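# Move golf balls from a chute into the basket

## Task

Take the golf balls out of the chute they sit in and get as many as possible into the basket standing on its stand past the farthest robot, with them still outside the chutes and inside the basket at the end.

## Robot and tools

Setup. Three arms, arm1, arm2 and arm3, stand in a row along the scene x axis with feet at x=-1.628, +0.006 and +1.612 (y near 0, z about 0.83 to 0.885 m). Each foot is yawed about 90 degrees, so its own +x (where the arm unfolds at joint1_rad 0) points roughly along scene +y. The basket sits past arm3, on the +x side. Each arm is an i2rt Big YAM carrying a five-finger right hand and reaches about 1.07 m from its joint 1 axis. Neighbouring arms can collide, so keep their workspaces apart when handing over.

Frame. Every pose is in the scene frame, in metres, origin on the floor, +z up. Quaternions are written w first. The hand point sits 0.045 m in front of the palm; its +z runs along straight fingers, +y points out of the palm, +x runs across the palm away from the thumb. Printed hand positions can be somewhat off, more at long reach.

move. Takes optional arm1, arm2, arm3 objects (one per arm) plus cameras. Inside an arm's object:
- joints: absolute targets by name. joint1_rad -2.879..2.879 (base yaw, positive counter-clockwise from above), joint2_rad 0..3.141 (shoulder), joint3_rad 0..3.019 (elbow), joint4_rad -1.692..1.57 (hand pitch, positive lifts fingers), joint5_rad -1.57..1.57 (sideways, positive to the arm's right), joint6_rad -2.094..2.094 (roll, positive clockwise seen from behind). Hand keys hand_little, hand_ring, hand_middle, hand_index, hand_thumb_bend run -1 (curled) to +1 (straight); hand_thumb_turn -1 is in front of the palm, +1 beside it. hand_force_limit (-1..1, about 0 to 10 N at the fingertip, 15 N for thumb motors) and hand_speed (-0.96..1, full speed from +0.48) are settings, not motions.
- target: one list of seven numbers [x, y, z, qw, qx, qy, qz], an absolute pose for the hand point in the scene frame; the hand travels a straight line to it from its hand_target. speed sets top speed in m/s (0.002 to 4.3, default 0.25); rotation is capped at twice that in rad/s. When target is given, joints may contain only the hand_ keys, or the call is refused.
- min_time_s: 0.1 to 8 s, the shortest duration of that arm's joint motions.
All parts start together. Joint moves each go at their own rate, so the hand can swing widely; fast stretched arms overshoot by up to about 30 degrees. Path moves do not avoid obstacles, lag, may drift and may exceed speed. Paths stop after 10 s; no action exceeds 15 s. An arm omitted may still be driving to an earlier target. A move with no action returns full state and all images.

wait: seconds 0 to 10, optional cameras; commands nothing. zoom_image: camera plus region [x0, y0, x1, y1] in image pixels from the top-left, at most 504 by 504, only for cameras in the latest images. show_instructions shows the reference page. finished_scene (scene 1, optional) ends the scene irreversibly; the balls must stay in the basket on their own.

Cameras: arm1_cam_wrist, arm2_cam_wrist, arm3_cam_wrist, cam_basket, cam_gap_1, cam_gap_2, cam_row, or all. Images are 672x504. A wrist camera sits on the little-finger side aiming at the hand point about 30 degrees toward the thumb; with joint6_rad near -1.3 its view is upright and the palm faces right.

Reading results. "move" lists arms that received motion; "as last shown" marks an uncommanded arm whose statuses read "not commanded". "pictures" gives image order. hand is the current pose, hand_target the pose at the held joint targets. A hand within 1 cm and 2 degrees is "done"; "off_target" means resting short, maybe still pushing. "time_out" is a stop: a joint did not finish, and "on_its_own" shows what it now pushes toward. "joint command not followed" or "pose unreachable" means a safety check is withholding the arm; ending that way reads "not_followed" and drops a hand target. Joint velocities are rad/s; "within noise" means the arm is still. Torques (N m) carry offsets and noise; numbers 3 and 4 wrap at ±28. hand_stopped_by gives six words for little, ring, middle, index, thumb_bend, thumb_turn: moving, target, force, stalled or fault. The *_load_n values are fingertip forces in N, positive when pushed open; a dropped grip shows as load near 0. MOTOR HOT warns of heating; OVER-TEMPERATURE FAULT means the arm went limp for 30 to 60 s; resend any key marked "limit_stop_at_motor_heat".

Gripping. A finger motor moves only when its target changes by 0.002 or more, then locks on arrival or when its load hits hand_force_limit. Both settings start at 0 and -0.8, so set hand_force_limit higher before grasping. Use hand_speed -0.94 or lower for a soft grip. A ball (about 0.043 m) fits the wrap grip: thumb turned fully in front (hand_thumb_turn -1), then curl fingers and thumb. Thumb tip and index pad can also pinch. A wrist bracket on the little-finger side protrudes and can strike things. To open, send targets more open than the readings.

Avoid. Nothing may end on the floor or leave the work area; never let robots press or strike each other, and never close a hand on another robot's fingers. Do not drop balls from height, release them while moving, slam into the chute or stand, or push hard: the arm keeps pushing after contact. Limit stretched-out holding to spare motors. If a call in a reply is refused or hits a stop, the reply's later move, wait and finished_scene calls are skipped. The scene keeps running while you think, holding the last command.

Each tool is called by a JSON object that holds its "name" and its "arguments", one argument or row to a line.

Reference images:

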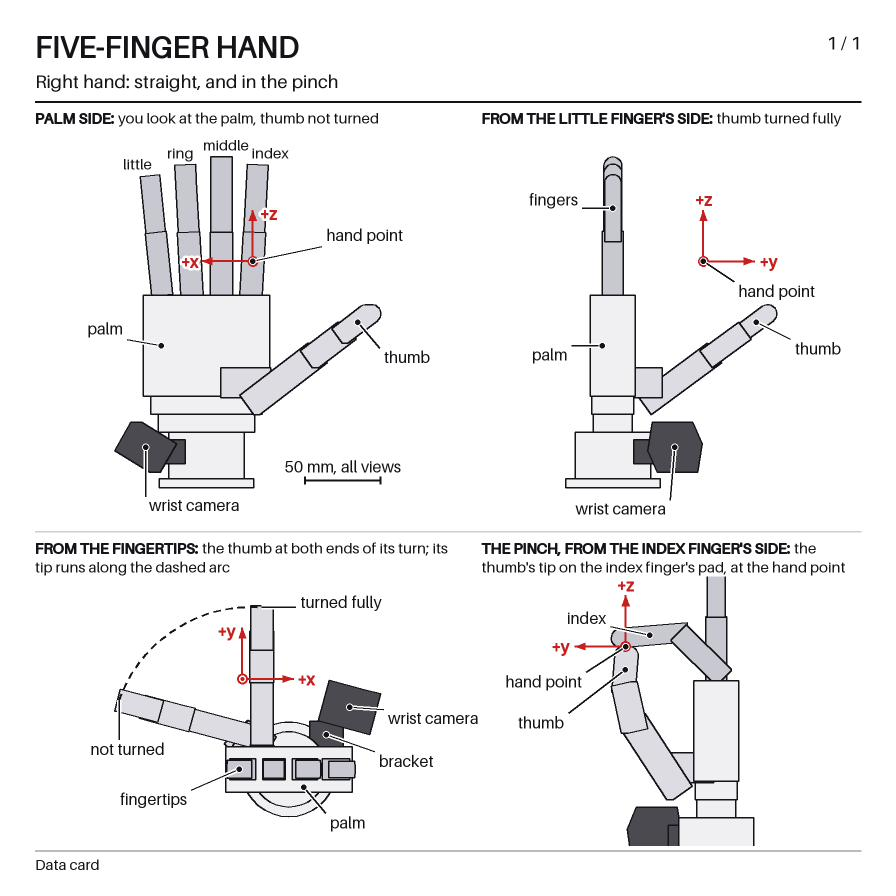

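## Session

{"name": "move", "arguments": {

}}

Scene clock: 0.00 s.
Joint torques (N m): no reading
Heat: arm1: hottest joint5_rad 36 °C; arm2: hottest joint2_rad 40 °C; arm3: hottest joint3_rad 33 °C.
Joint velocities: within noise
arm1.joint_positions: joint1_rad=+0.177 joint2_rad=+0.642 joint3_rad=+1.456 joint4_rad=-1.154 joint5_rad=+0.156 joint6_rad=-1.149 hand_little=+1.000 hand_ring=+1.000 hand_middle=+1.000 hand_index=+1.000 hand_thumb_turn=+1.000 hand_thumb_bend=+1.000 hand_force_limit=+0.000 hand_speed=-0.800
arm1.joint_status: not commanded
arm1.hand_stopped_by: target,target,target,target,target,target
arm1.little_load_n: 0.0
arm1.ring_load_n: 0.0
arm1.middle_load_n: 0.0
arm1.index_load_n: 0.0
arm1.thumb_bend_load_n: 0.0
arm1.thumb_turn_load_n: 0.5
arm1.hand: x=-1.6157 y=+0.2370 z=+1.4382 quat_wxyz=(-0.484, +0.658, +0.482, +0.317) (m; scene frame)
arm1.hand_target: x=-1.6154 y=+0.2352 z=+1.4505 quat_wxyz=(-0.495, +0.652, +0.476, +0.321) (m; scene frame)
arm1.hand_status: not commanded
arm2.joint_positions: joint1_rad=-0.178 joint2_rad=+0.574 joint3_rad=+1.358 joint4_rad=-1.162 joint5_rad=+0.294 joint6_rad=-1.065 hand_little=+1.000 hand_ring=+1.000 hand_middle=+1.000 hand_index=+1.000 hand_thumb_turn=+1.000 hand_thumb_bend=+1.000 hand_force_limit=+0.000 hand_speed=-0.800
arm2.joint_status: not commanded
arm2.hand_stopped_by: target,target,target,target,target,target
arm2.little_load_n: 0.0
arm2.ring_load_n: 0.0
arm2.middle_load_n: 0.0
arm2.index_load_n: 0.0
arm2.thumb_bend_load_n: 0.0
arm2.thumb_turn_load_n: 0.0
arm2.hand: x=+0.1399 y=+0.1934 z=+1.3491 quat_wxyz=(-0.391, +0.773, +0.281, +0.413) (m; scene frame)
arm2.hand_target: x=+0.1398 y=+0.1915 z=+1.3577 quat_wxyz=(-0.398, +0.769, +0.277, +0.417) (m; scene frame)
arm2.hand_status: not commanded
arm3.joint_positions: joint1_rad=-0.263 joint2_rad=+0.590 joint3_rad=+1.443 joint4_rad=-1.259 joint5_rad=-0.231 joint6_rad=-1.390 hand_little=+1.000 hand_ring=+1.000 hand_middle=+1.000 hand_index=+1.000 hand_thumb_turn=+1.000 hand_thumb_bend=+1.000 hand_force_limit=+0.000 hand_speed=-0.800
arm3.joint_status: not commanded
arm3.hand_stopped_by: target,target,target,target,target,target
arm3.little_load_n: 0.0
arm3.ring_load_n: 0.0
arm3.middle_load_n: 0.0
arm3.index_load_n: 0.0
arm3.thumb_bend_load_n: 0.0
arm3.thumb_turn_load_n: 0.0
arm3.hand: x=+1.6844 y=+0.2502 z=+1.3677 quat_wxyz=(-0.437, +0.672, +0.490, +0.341) (m; scene frame)
arm3.hand_target: x=+1.6840 y=+0.2488 z=+1.3774 quat_wxyz=(-0.443, +0.666, +0.488, +0.349) (m; scene frame)
arm3.hand_status: not commanded
pictures: arm1_cam_wrist, arm2_cam_wrist, arm3_cam_wrist, cam_basket, cam_gap_1, cam_gap_2, cam_row

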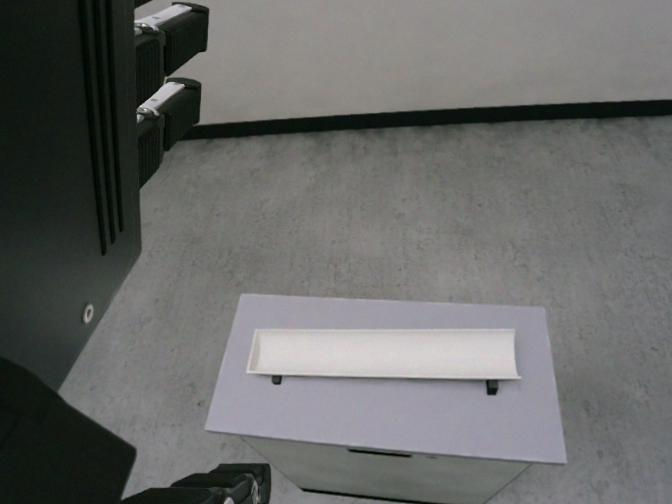

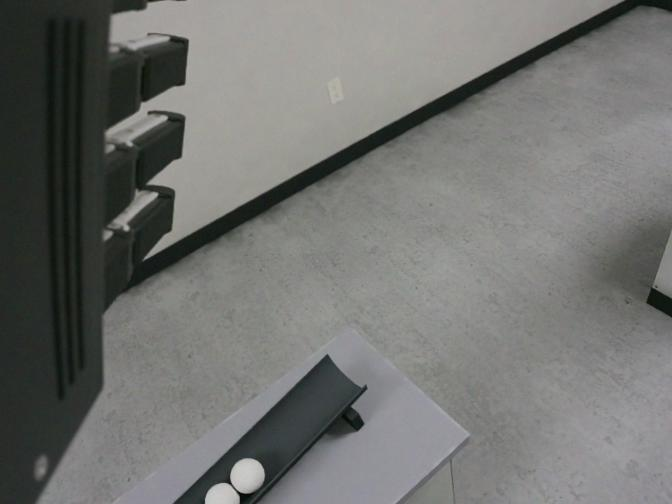

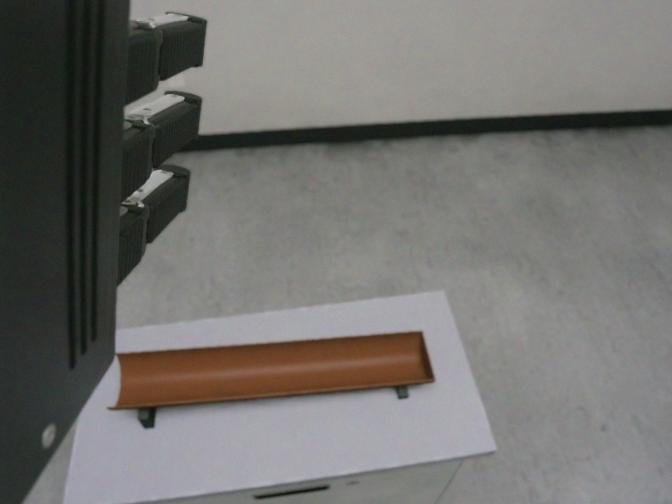

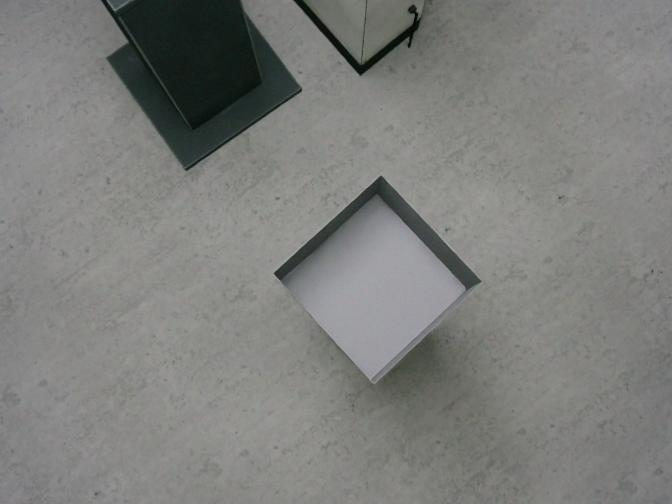

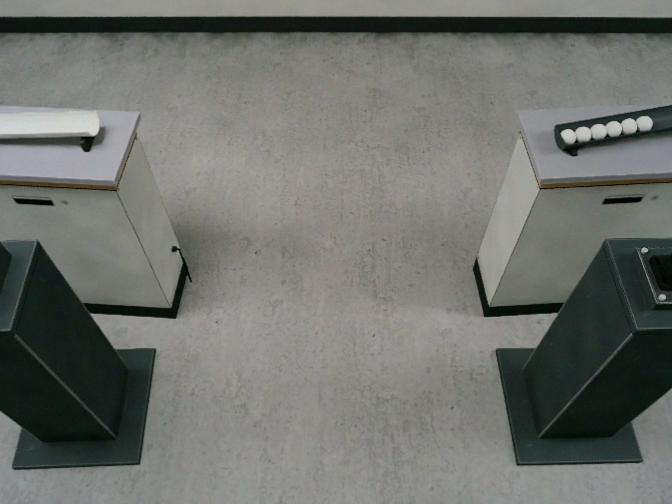

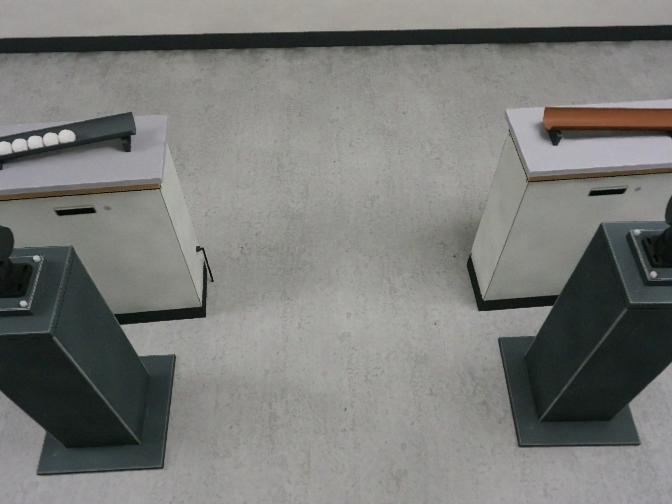

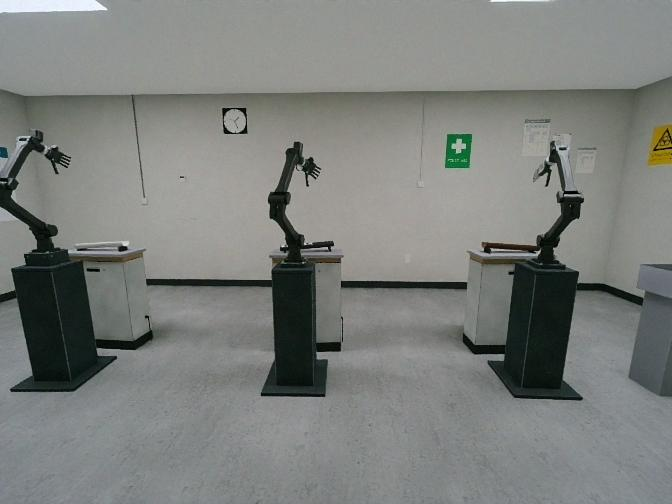

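{"name": "zoom_image", "arguments": {
  "camera": "cam_gap_2",
  "region": [0, 80, 200, 230]
}}

{"name": "zoom_image", "arguments": {
  "camera": "cam_gap_1",
  "region": [472, 80, 672, 230]
}}

{"name": "zoom_image", "arguments": {
  "camera": "cam_gap_2",
  "region": [472, 80, 672, 230]
}}

{"name": "zoom_image", "arguments": {
  "camera": "arm3_cam_wrist",
  "region": [60, 280, 504, 504]
}}

{"name": "zoom_image", "arguments": {
  "camera": "arm2_cam_wrist",
  "region": [100, 304, 480, 504]
}}

{"name": "zoom_image", "arguments": {
  "camera": "cam_row",
  "region": [240, 140, 600, 400]
}}

{"name": "zoom_image", "arguments": {
  "camera": "cam_basket",
  "region": [200, 120, 560, 420]
}}

Scaled by 2.520 from the camera's image (finer frame: 960x720).

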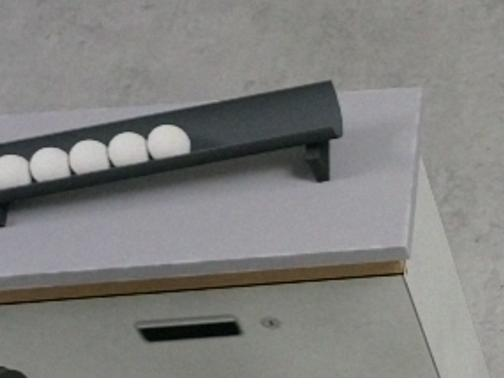

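Scaled by 2.520 from the camera's image (finer frame: 960x720).

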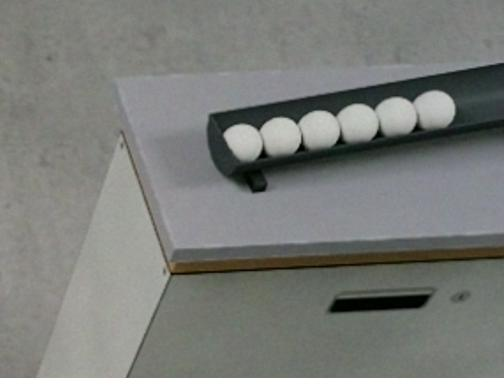

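Scaled by 2.520 from the camera's image (finer frame: 960x720).

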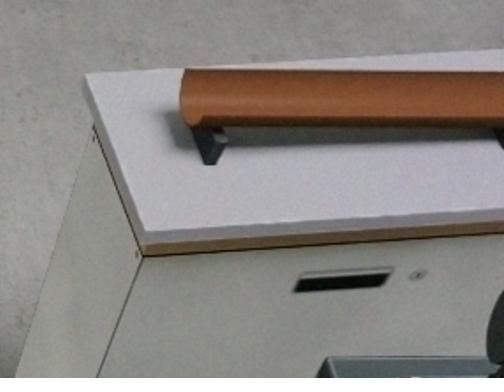

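Scaled by 1.135 from the camera's image (finer frame: 960x720).

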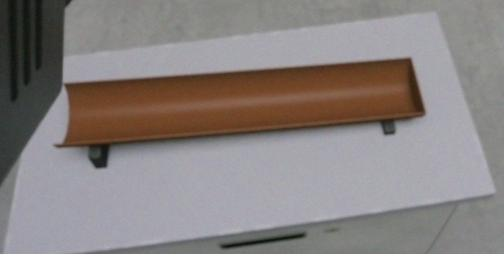

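Scaled by 1.326 from the camera's image (finer frame: 960x720).

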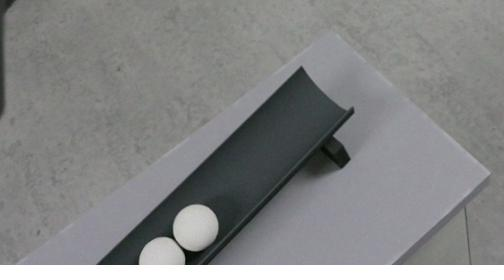

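Scaled by 1.400 from the camera's image (finer frame: 960x720).

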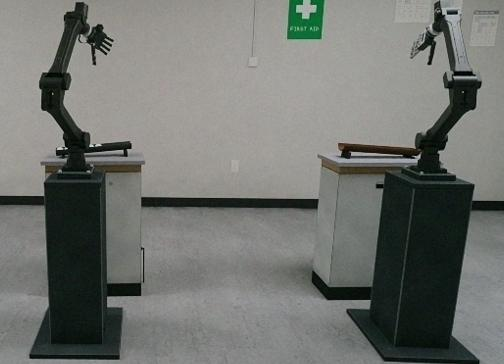

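Scaled by 1.400 from the camera's image (finer frame: 960x720).

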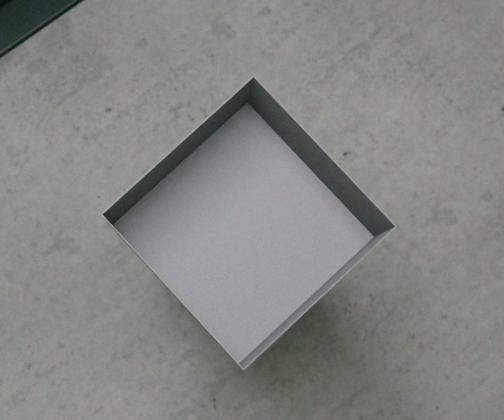

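{"name": "move", "arguments": {
  "arm2": {"target": [0.075, 0.2, 1.13, 0.4056, -0.5793, -0.5793, -0.4056], "speed": 0.2},
  "arm3": {"target": [1.64, 0.22, 1.13, 0.4056, -0.5793, -0.5793, -0.4056], "speed": 0.2},
  "cameras": ["arm2_cam_wrist", "arm3_cam_wrist"]
}}

Scene clock: 109.57 s.
Joint torques (N m): arm1=[0.85 1.14 8.31 1.37 0.03 -0.07] | arm2=[-1.14 1.9 8.83 3.52 -0.12 -0.18] | arm3=[0.56 4.6 7.5 0.88 0.53 0.18]
Heat: arm1: hottest joint3_rad 34 °C; arm2: hottest joint2_rad 39 °C; arm3: hottest joint3_rad 38 °C.
move: arm2 done; arm3 done
Joint velocities: within noise
arm1: as last shown
arm1.thumb_turn_load_n: 0.0
arm2.joint_positions: joint1_rad=-0.069 joint2_rad=+0.062 joint3_rad=+0.619 joint4_rad=-0.939 joint5_rad=-0.041 joint6_rad=-1.597 hand_little=+1.000 hand_ring=+1.000 hand_middle=+1.000 hand_index=+1.000 hand_thumb_turn=+1.000 hand_thumb_bend=+1.000 hand_force_limit=+0.000 hand_speed=-0.800
arm2.joint_status: not commanded
arm2.hand_stopped_by: target,target,target,target,target,target
arm2.little_load_n: 0.0
arm2.ring_load_n: 0.0
arm2.middle_load_n: 0.0
arm2.index_load_n: -0.5
arm2.thumb_bend_load_n: 0.0
arm2.thumb_turn_load_n: 0.0
arm2.hand: x=+0.0737 y=+0.1997 z=+1.1268 quat_wxyz=(-0.400, +0.586, +0.583, +0.396)
arm2.hand_target: x=+0.0763 y=+0.2001 z=+1.1297 quat_wxyz=(-0.403, +0.581, +0.579, +0.407)
arm2.hand_status: done (0.004 m and 1.5 deg from the pose sent, 0.229 m and 41.1 deg at the start)
arm3.joint_positions: joint1_rad=+1.018 joint2_rad=+0.084 joint3_rad=+0.647 joint4_rad=-1.138 joint5_rad=+0.901 joint6_rad=-1.107 hand_little=+1.000 hand_ring=+1.000 hand_middle=+1.000 hand_index=+1.000 hand_thumb_turn=+1.000 hand_thumb_bend=+1.000 hand_force_limit=+0.000 hand_speed=-0.800
arm3.joint_status: not commanded
arm3.hand_stopped_by: target,target,target,target,target,target
arm3.little_load_n: 0.0
arm3.ring_load_n: 0.0
arm3.middle_load_n: 0.0
arm3.index_load_n: 0.0
arm3.thumb_bend_load_n: 0.0
arm3.thumb_turn_load_n: 0.0
arm3.hand: x=+1.6405 y=+0.2218 z=+1.1283 quat_wxyz=(-0.408, +0.572, +0.584, +0.406)
arm3.hand_target: x=+1.6387 y=+0.2219 z=+1.1296 quat_wxyz=(-0.408, +0.574, +0.584, +0.404)
arm3.hand_status: done (0.002 m and 1.1 deg from the pose sent, 0.244 m and 16.9 deg at the start)
arm2_cam_wrist: T_world_to_cam=[[0.98205, 0.03838, 0.18465, -0.28828], [0.15789, -0.70279, -0.69366, 0.92833], [0.10315, 0.71036, -0.69624, 0.75109]] pos_world=[0.05906, 0.12994, 1.22011]
arm3_cam_wrist: T_world_to_cam=[[0.9729, 0.08592, 0.21466, -1.85487], [0.21197, -0.7023, -0.67959, 0.58792], [0.09236, 0.70668, -0.70148, 0.59466]] pos_world=[1.62507, 0.15205, 1.21485]

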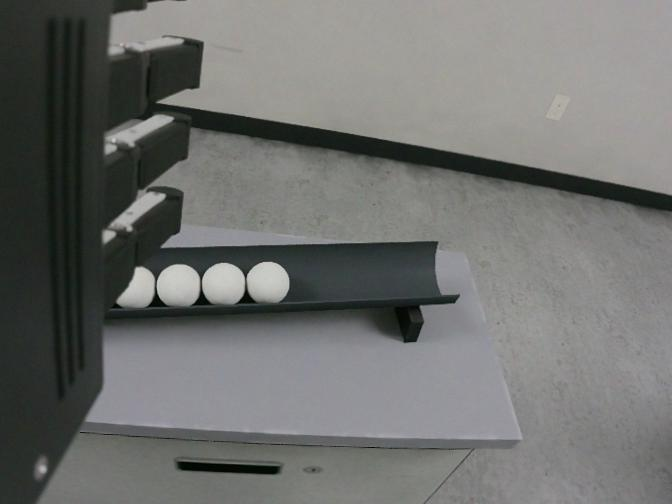

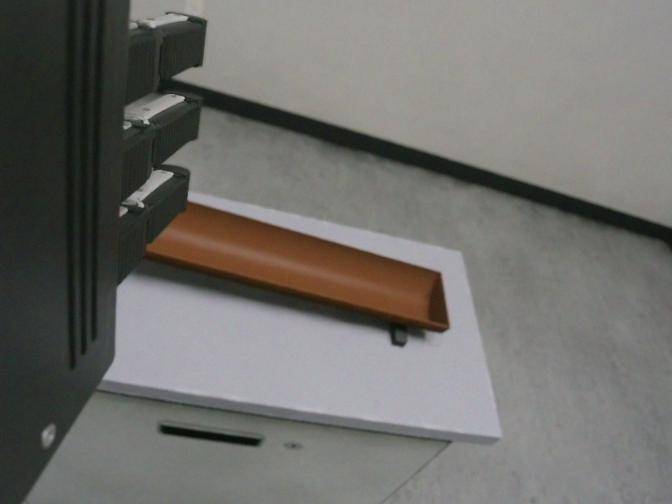

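{"name": "zoom_image", "arguments": {
  "camera": "arm2_cam_wrist",
  "region": [100, 220, 480, 400]
}}

{"name": "zoom_image", "arguments": {
  "camera": "arm2_cam_wrist",
  "region": [360, 220, 480, 360]
}}

{"name": "zoom_image", "arguments": {
  "camera": "arm3_cam_wrist",
  "region": [360, 250, 480, 370]
}}

Scaled by 1.326 from the camera's image (finer frame: 960x720).

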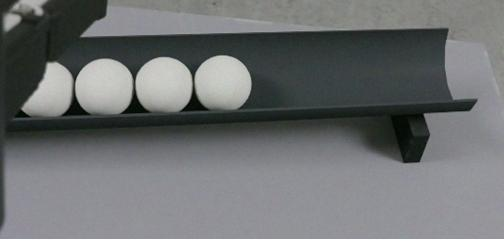

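Scaled by 3.600 from the camera's image (finer frame: 960x720).

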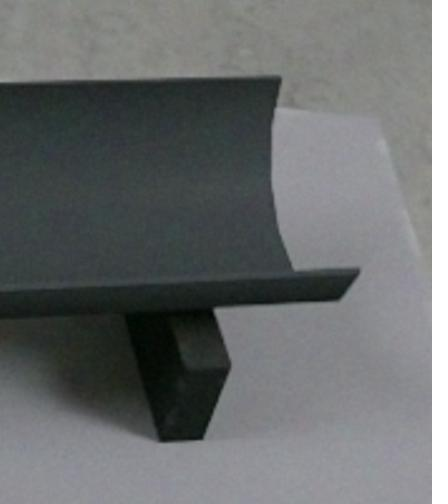

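Scaled by 4.200 from the camera's image (finer frame: 960x720).

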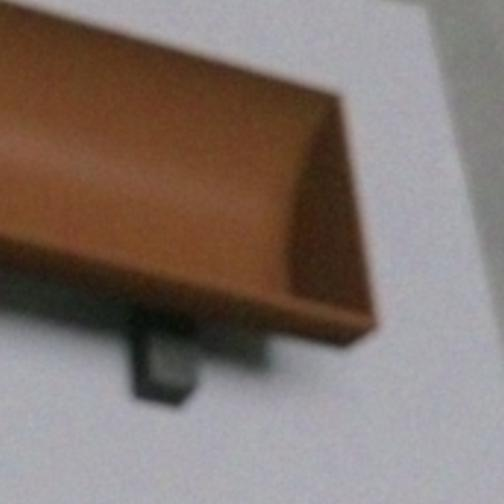

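{"name": "move", "arguments": {
  "arm2": {"target": [0.3, 0.2, 1.02, 0.7071, -0.7071, 0, 0], "speed": 0.2},
  "cameras": ["arm2_cam_wrist", "cam_gap_1"]
}}

Scene clock: 153.03 s.
Joint torques (N m): arm1=[0.85 1.14 8.32 1.37 0.03 -0.08] | arm2=[-0.67 -10.17 11.6 0.57 -1.2 0.07] | arm3=[0.5 4.6 7.54 0.94 0.54 0.18]
Heat: arm1: hottest joint3_rad 35 °C; arm2: hottest joint2_rad 39 °C; arm3: hottest joint3_rad 40 °C.
move: arm2 off_target
Joint velocities: within noise
arm1, arm3: as last shown
arm1.ring_load_n: 0.5
arm2.joint_positions: joint1_rad=-1.535 joint2_rad=+1.311 joint3_rad=+0.762 joint4_rad=-0.998 joint5_rad=-1.568 joint6_rad=-1.539 hand_little=+1.000 hand_ring=+1.000 hand_middle=+1.000 hand_index=+1.000 hand_thumb_turn=+1.000 hand_thumb_bend=+1.000 hand_force_limit=+0.000 hand_speed=-0.800
arm2.joint_status: not commanded
arm2.hand_stopped_by: target,target,target,target,target,target
arm2.little_load_n: 0.0
arm2.ring_load_n: -0.5
arm2.middle_load_n: 0.0
arm2.index_load_n: 0.0
arm2.thumb_bend_load_n: 0.0
arm2.thumb_turn_load_n: 0.0
arm2.hand: x=+0.2832 y=+0.2006 z=+1.0082 quat_wxyz=(-0.709, +0.705, +0.012, -0.029)
arm2.hand_target: x=+0.2993 y=+0.1980 z=+1.0197 quat_wxyz=(-0.711, +0.703, +0.013, -0.018)
arm2.hand_status: off_target (0.021 m and 3.6 deg from the pose sent, 0.250 m and 91.6 deg at the start)
arm3.hand_target: x=+1.6387 y=+0.2220 z=+1.1297 quat_wxyz=(-0.407, +0.574, +0.584, +0.404)
arm2_cam_wrist: T_world_to_cam=[[0.16992, -0.01936, -0.98527, 0.94889], [-0.88107, -0.45082, -0.14309, 0.50216], [-0.44141, 0.8924, -0.09366, 0.15643]] pos_world=[0.35025, 0.10516, 1.02141]

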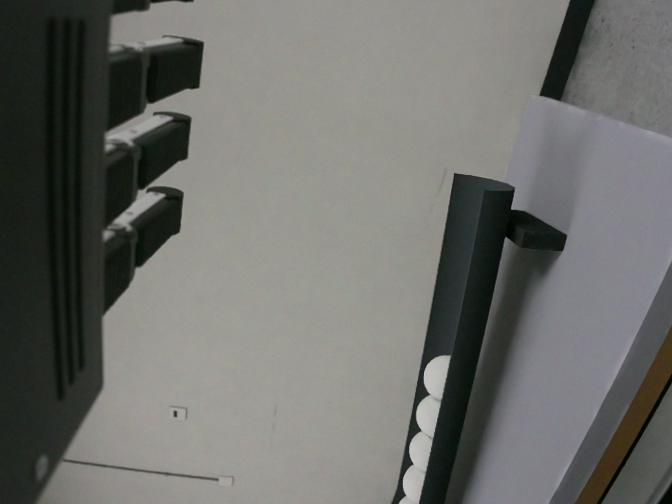

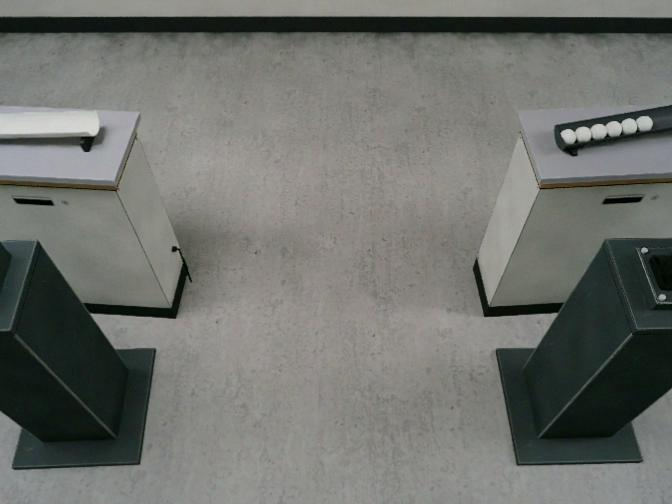

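{"name": "zoom_image", "arguments": {
  "camera": "arm2_cam_wrist",
  "region": [390, 140, 600, 504]
}}

{"name": "zoom_image", "arguments": {
  "camera": "arm2_cam_wrist",
  "region": [420, 150, 580, 300]
}}

{"name": "zoom_image", "arguments": {
  "camera": "cam_gap_1",
  "region": [540, 90, 620, 170]
}}

Scaled by 1.385 from the camera's image (finer frame: 960x720).

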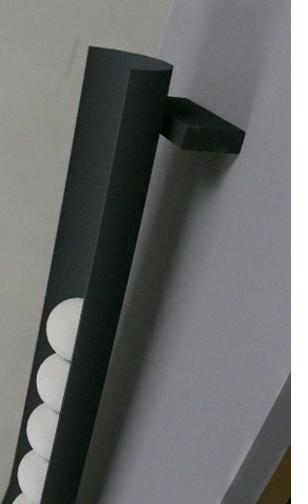

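Scaled by 3.150 from the camera's image (finer frame: 960x720).

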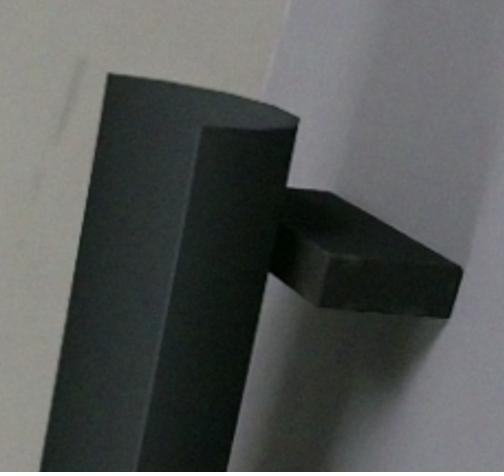

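Scaled by 6.300 from the camera's image (finer frame: 960x720).

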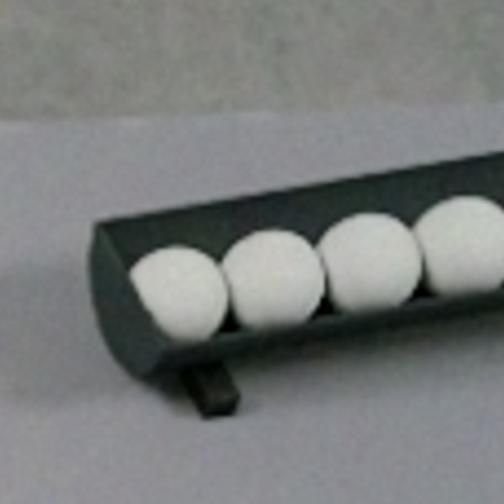

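{"name": "move", "arguments": {
  "arm2": {"target": [0.42, 0.25, 0.95, 0.7044, -0.7044, -0.0617, 0.0617], "speed": 0.2},
  "cameras": ["arm2_cam_wrist", "cam_gap_2", "cam_row"]
}}

{"name": "zoom_image", "arguments": {
  "camera": "arm2_cam_wrist",
  "region": [300, 100, 600, 400]
}}

Scene clock: 468.70 s.
Joint torques (N m): arm1=[0.85 1.14 8.31 1.37 0.03 -0.08] | arm2=[1.49 -17.14 10.76 0.83 -0.71 0.02] | arm3=[0.56 4.54 7.51 0.95 0.54 0.18]
Heat: arm1: hottest joint3_rad 36 °C; arm2: hottest joint3_rad 45 °C; arm3: hottest joint3_rad 42 °C.
move: arm2 off_target
Joint velocities: within noise
arm1, arm3: as last shown
arm1.ring_load_n: 0.0
arm2.joint_positions: joint1_rad=-1.452 joint2_rad=+1.759 joint3_rad=+1.097 joint4_rad=-0.880 joint5_rad=-1.564 joint6_rad=-1.536 hand_little=+1.000 hand_ring=+1.000 hand_middle=+1.000 hand_index=+1.000 hand_thumb_turn=+1.000 hand_thumb_bend=+1.000 hand_force_limit=+0.000 hand_speed=-0.800
arm2.joint_status: not commanded
arm2.hand_stopped_by: target,target,target,target,target,target
arm2.little_load_n: 0.0
arm2.ring_load_n: 0.0
arm2.middle_load_n: -0.5
arm2.index_load_n: 0.0
arm2.thumb_bend_load_n: 0.0
arm2.thumb_turn_load_n: -0.5
arm2.hand: x=+0.4080 y=+0.2432 z=+0.9462 quat_wxyz=(-0.706, +0.705, +0.042, -0.057)
arm2.hand_target: x=+0.4192 y=+0.2499 z=+0.9496 quat_wxyz=(-0.704, +0.706, +0.054, -0.054)
arm2.hand_status: off_target (0.014 m and 2.3 deg from the pose sent, 0.157 m and 6.9 deg at the start)
arm2_cam_wrist: T_world_to_cam=[[0.17516, -0.00801, -0.98451, 0.86181], [-0.84019, -0.52248, -0.14524, 0.62535], [-0.51322, 0.85262, -0.09825, 0.21107]] pos_world=[0.48279, 0.15367, 0.96002]

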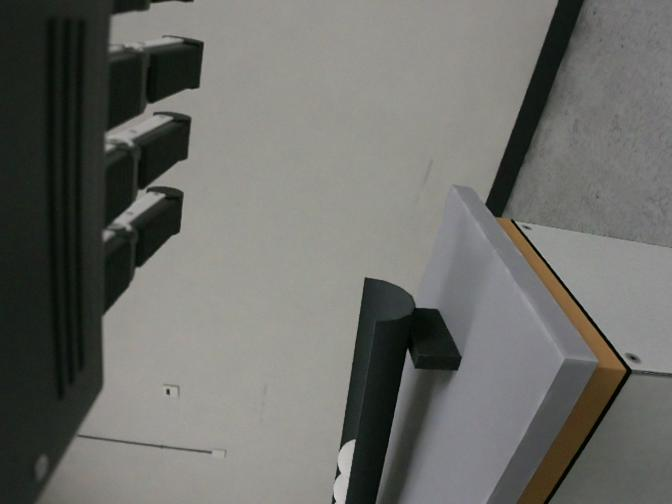

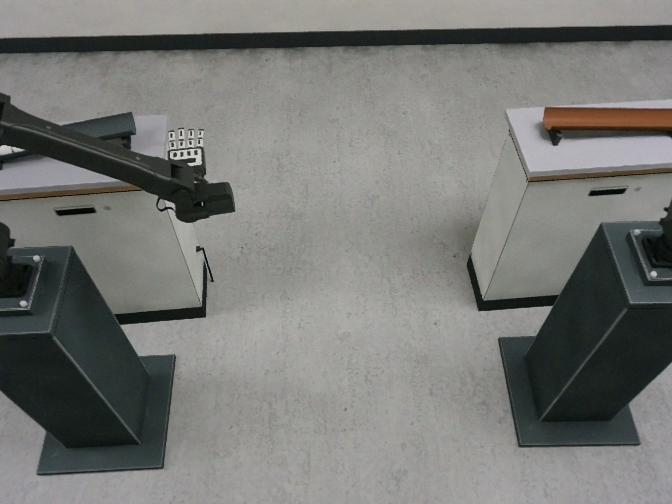

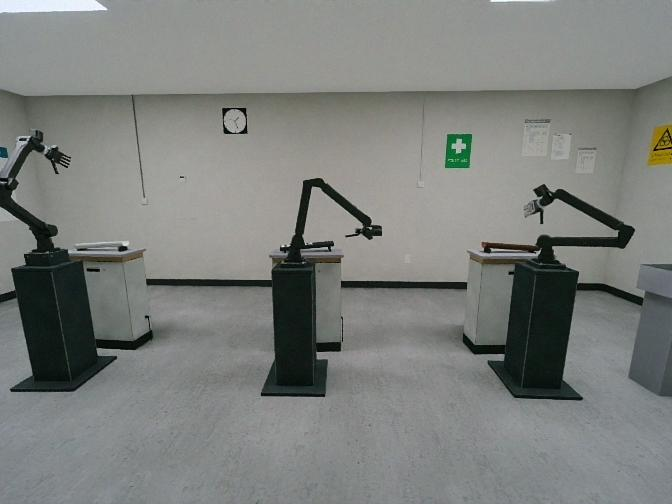

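Scaled by 1.680 from the camera's image (finer frame: 960x720).

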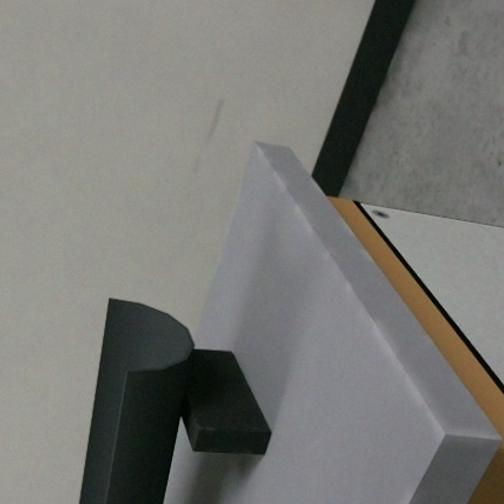

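{"name": "move", "arguments": {
  "arm2": {"target": [0.3, 0.3, 1.2, 0.3374, -0.6214, -0.6214, 0.3374], "speed": 0.3},
  "cameras": ["arm2_cam_wrist", "cam_gap_2"]
}}

Scene clock: 763.30 s.
Joint torques (N m): arm1=[0.79 1.2 8.31 1.39 0.03 -0.07] | arm2=[1.79 -14.15 12.88 0.55 -0.37 -0.18] | arm3=[0.56 4.66 7.53 0.95 0.54 0.17]
Heat: arm1: hottest joint3_rad 37 °C; arm2: hottest joint3_rad 48 °C; arm3: hottest joint3_rad 42 °C.
move: arm2 off_target
Joint velocities: within noise
arm1, arm3: as last shown
arm2.joint_positions: joint1_rad=-0.960 joint2_rad=+1.369 joint3_rad=+1.633 joint4_rad=-1.700 joint5_rad=-0.705 joint6_rad=-2.010 hand_little=+1.000 hand_ring=+1.000 hand_middle=+1.000 hand_index=+1.000 hand_thumb_turn=+1.000 hand_thumb_bend=+1.000 hand_force_limit=+0.000 hand_speed=-0.800
arm2.joint_status: not commanded
arm2.hand_stopped_by: target,target,target,target,target,target
arm2.little_load_n: 0.0
arm2.ring_load_n: 0.0
arm2.middle_load_n: 0.0
arm2.index_load_n: 0.0
arm2.thumb_bend_load_n: 0.0
arm2.thumb_turn_load_n: 0.0
arm2.hand: x=+0.3017 y=+0.2944 z=+1.1795 quat_wxyz=(-0.356, +0.792, +0.495, +0.025)
arm2.hand_target: x=+0.3012 y=+0.2996 z=+1.1987 quat_wxyz=(-0.354, +0.782, +0.511, +0.043)
arm2.hand_status: off_target (0.021 m and 48.5 deg from the pose sent, 0.282 m and 87.6 deg at the start; pose on its path clipped on 85 of 111 steps; a joint's target at an end of its range on 82 of 111 steps)
arm2_cam_wrist: T_world_to_cam=[[0.89525, -0.12527, -0.42759, 0.27092], [-0.20341, -0.96873, -0.14209, 0.53214], [-0.39642, 0.21419, -0.89273, 1.22559]] pos_world=[0.35155, 0.28693, 1.28558]

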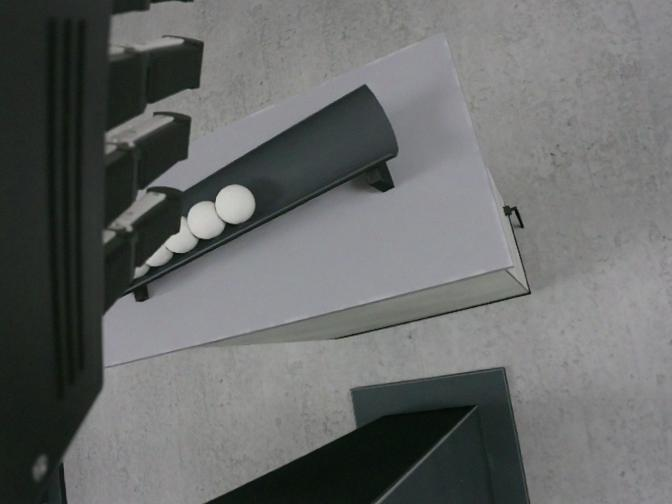

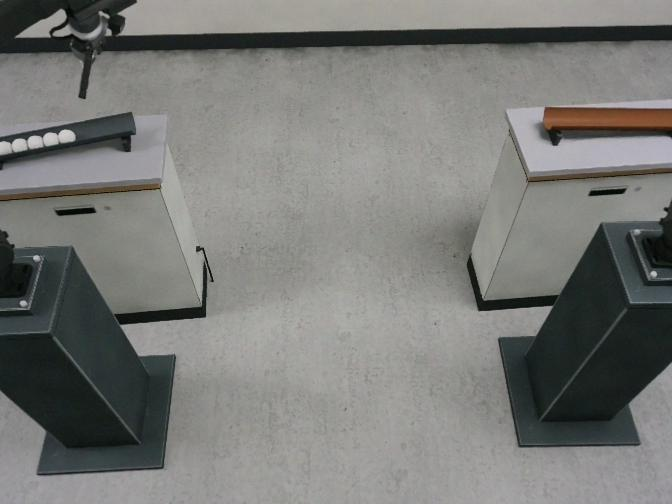

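{"name": "move", "arguments": {
  "arm2": {"joints": {"joint1_rad": -0.4, "joint2_rad": 1.5, "joint3_rad": 1.45, "joint4_rad": -1.2, "joint5_rad": -0.977, "joint6_rad": -1.31, "hand_thumb_turn": -1}, "min_time_s": 4},
  "cameras": ["arm2_cam_wrist", "cam_gap_2", "cam_gap_1"]
}}

Scene clock: 900.93 s.
Joint torques (N m): arm1=[0.91 1.2 8.32 1.39 0.03 -0.07] | arm2=[1.26 -14.8 8.94 2.04 -0.94 0.05] | arm3=[0.56 4.66 7.54 0.94 0.54 0.18]
Heat: arm1: hottest joint3_rad 37 °C; arm2: hottest joint3_rad 48 °C; arm3: hottest joint3_rad 42 °C.
move: arm2 done
Joint velocities: within noise
arm1, arm3: as last shown
arm2.joint_positions: joint1_rad=-0.411 joint2_rad=+1.480 joint3_rad=+1.461 joint4_rad=-1.214 joint5_rad=-0.973 joint6_rad=-1.321 hand_little=+1.000 hand_ring=+1.000 hand_middle=+1.000 hand_index=+1.000 hand_thumb_turn=-1.000 hand_thumb_bend=+1.000 hand_force_limit=+0.000 hand_speed=-0.800
arm2.joint_status: all done
arm2.hand_stopped_by: target,target,target,target,target,target
arm2.little_load_n: 0.0
arm2.ring_load_n: 0.0
arm2.middle_load_n: 0.0
arm2.index_load_n: 0.0
arm2.thumb_bend_load_n: 0.0
arm2.thumb_turn_load_n: 0.0
arm2.hand: x=+0.0663 y=+0.4744 z=+1.1129 quat_wxyz=(-0.452, +0.740, +0.459, -0.194)
arm2.hand_target: x=+0.0608 y=+0.4777 z=+1.1003 quat_wxyz=(-0.447, +0.742, +0.456, -0.207)
arm2.hand_status: not commanded
arm3.little_load_n: 0.5
pictures: arm2_cam_wrist, cam_gap_1, cam_gap_2
arm2_cam_wrist: T_world_to_cam=[[0.61474, -0.0203, -0.78847, 0.84615], [-0.09089, -0.99483, -0.04525, 0.54632], [-0.78348, 0.09948, -0.6134, 0.80337]] pos_world=[0.15892, 0.48075, 1.18468]

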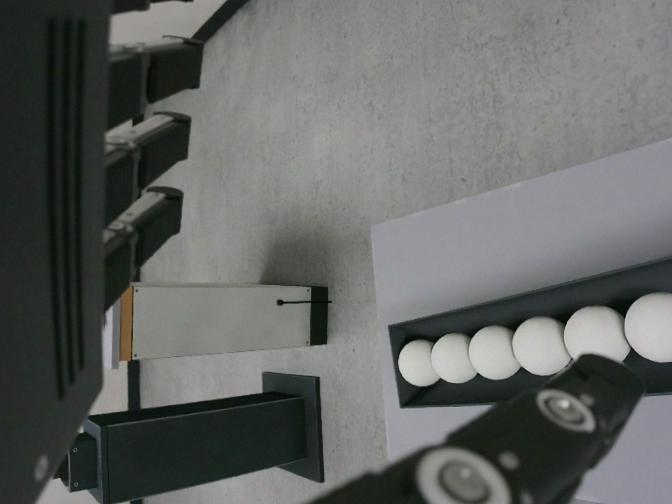

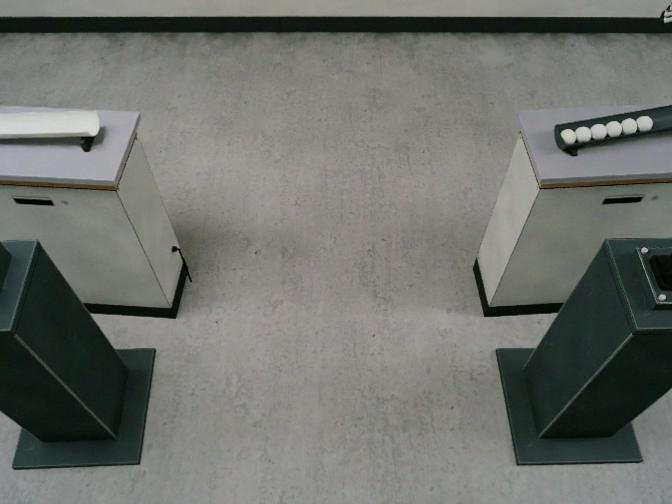

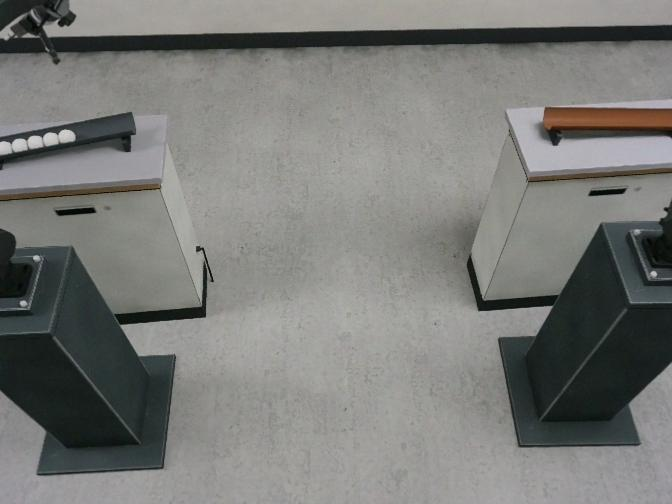

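{"name": "move", "arguments": {
  "arm2": {"target": [0.047, 0.453, 0.96, 0.3909, -0.7199, -0.5041, 0.2737], "speed": 0.15, "joints": {"hand_index": 0.16, "hand_middle": 0.16}},
  "cameras": ["arm2_cam_wrist", "cam_gap_1"]
}}

{"name": "zoom_image", "arguments": {
  "camera": "arm2_cam_wrist",
  "region": [200, 100, 672, 504]
}}

Scene clock: 977.13 s.
Joint torques (N m): arm1=[0.73 1.14 8.29 1.37 0.04 -0.07] | arm2=[1.49 -17.03 8.29 0.87 -0.6 -0.15] | arm3=[0.56 4.6 7.53 0.91 0.53 0.18]
Heat: arm1: hottest joint3_rad 37 °C; arm2: hottest joint3_rad 47 °C; arm3: hottest joint3_rad 42 °C.
move: arm2 off_target
Joint velocities: within noise
arm1, arm3: as last shown
arm2.joint_positions: joint1_rad=-0.397 joint2_rad=+1.648 joint3_rad=+1.288 joint4_rad=-1.214 joint5_rad=-0.979 joint6_rad=-1.583 hand_little=+1.000 hand_ring=+1.000 hand_middle=+0.160 hand_index=+0.160 hand_thumb_turn=-1.000 hand_thumb_bend=+1.000 hand_force_limit=+0.000 hand_speed=-0.800
arm2.joint_status: all done
arm2.hand_stopped_by: target,target,target,target,target,target
arm2.little_load_n: 0.0
arm2.ring_load_n: 0.0
arm2.middle_load_n: 0.0
arm2.index_load_n: 0.0
arm2.thumb_bend_load_n: 0.0
arm2.thumb_turn_load_n: 0.5
arm2.hand: x=+0.0527 y=+0.4521 z=+0.9691 quat_wxyz=(-0.396, +0.723, +0.498, -0.268)
arm2.hand_target: x=+0.0467 y=+0.4514 z=+0.9606 quat_wxyz=(-0.390, +0.720, +0.504, -0.274)
arm2.hand_status: off_target (0.011 m and 1.2 deg from the pose sent, 0.156 m and 12.8 deg at the start)
arm3.little_load_n: 0.0
arm2_cam_wrist: T_world_to_cam=[[0.59543, -0.01771, -0.80321, 0.75479], [0.07075, -0.99472, 0.07438, 0.39191], [-0.80029, -0.10111, -0.59103, 0.77676]] pos_world=[0.14449, 0.48175, 1.03619]

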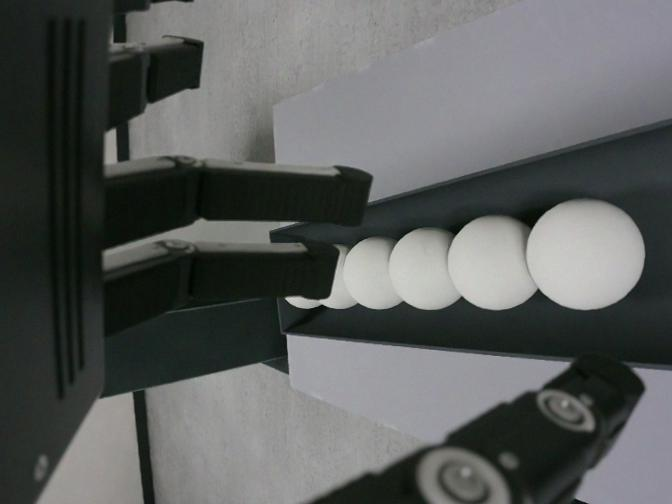

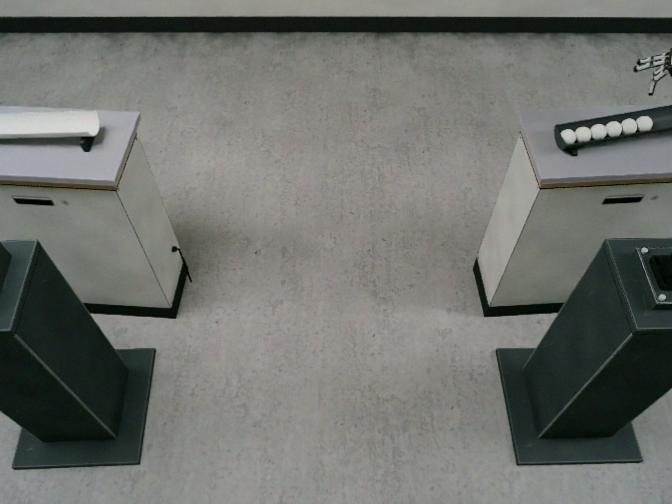

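Scaled by 1.068 from the camera's image (finer frame: 960x720).

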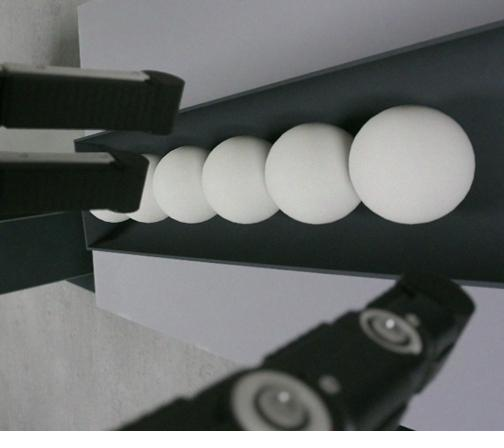

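{"name": "move", "arguments": {
  "arm2": {"target": [0.0489, 0.4489, 0.8956, 0.3909, -0.7199, -0.5041, 0.2737], "speed": 0.1},
  "cameras": ["arm2_cam_wrist"]
}}

Scene clock: 1007.77 s.
Joint torques (N m): arm1=[0.91 1.14 8.31 1.37 0.03 -0.07] | arm2=[0.73 -16.91 7.56 1.16 -0.66 -0.17] | arm3=[0.5 4.6 7.51 0.94 0.54 0.18]
Heat: arm1: hottest joint3_rad 37 °C; arm2: hottest joint3_rad 46 °C; arm3: hottest joint3_rad 42 °C.
move: arm2 off_target
Joint velocities: within noise
arm1, arm3: as last shown
arm2.joint_positions: joint1_rad=-0.397 joint2_rad=+1.716 joint3_rad=+1.197 joint4_rad=-1.071 joint5_rad=-0.979 joint6_rad=-1.599 hand_little=+1.000 hand_ring=+1.000 hand_middle=+0.160 hand_index=+0.160 hand_thumb_turn=-1.000 hand_thumb_bend=+1.000 hand_force_limit=+0.000 hand_speed=-0.800
arm2.joint_status: not commanded
arm2.hand_stopped_by: target,target,target,target,target,target
arm2.little_load_n: 0.0
arm2.ring_load_n: 0.0
arm2.middle_load_n: 0.0
arm2.index_load_n: 0.0
arm2.thumb_bend_load_n: 0.0
arm2.thumb_turn_load_n: 0.0
arm2.hand: x=+0.0507 y=+0.4492 z=+0.9072 quat_wxyz=(-0.394, +0.721, +0.501, -0.270)
arm2.hand_target: x=+0.0487 y=+0.4483 z=+0.8964 quat_wxyz=(-0.391, +0.720, +0.504, -0.273)
arm2.hand_status: off_target (0.012 m and 0.7 deg from the pose sent, 0.074 m and 1.2 deg at the start)
arm2_cam_wrist: T_world_to_cam=[[0.5948, -0.01431, -0.80374, 0.70523], [0.07948, -0.9939, 0.07651, 0.39109], [-0.79993, -0.10939, -0.59003, 0.74112]] pos_world=[0.14228, 0.47987, 0.97419]

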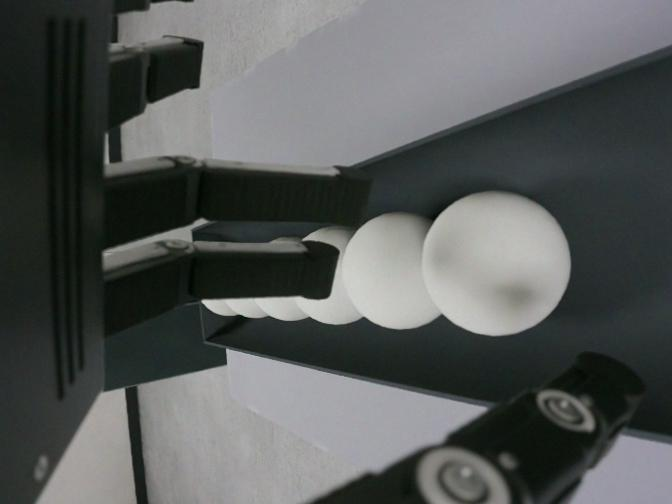

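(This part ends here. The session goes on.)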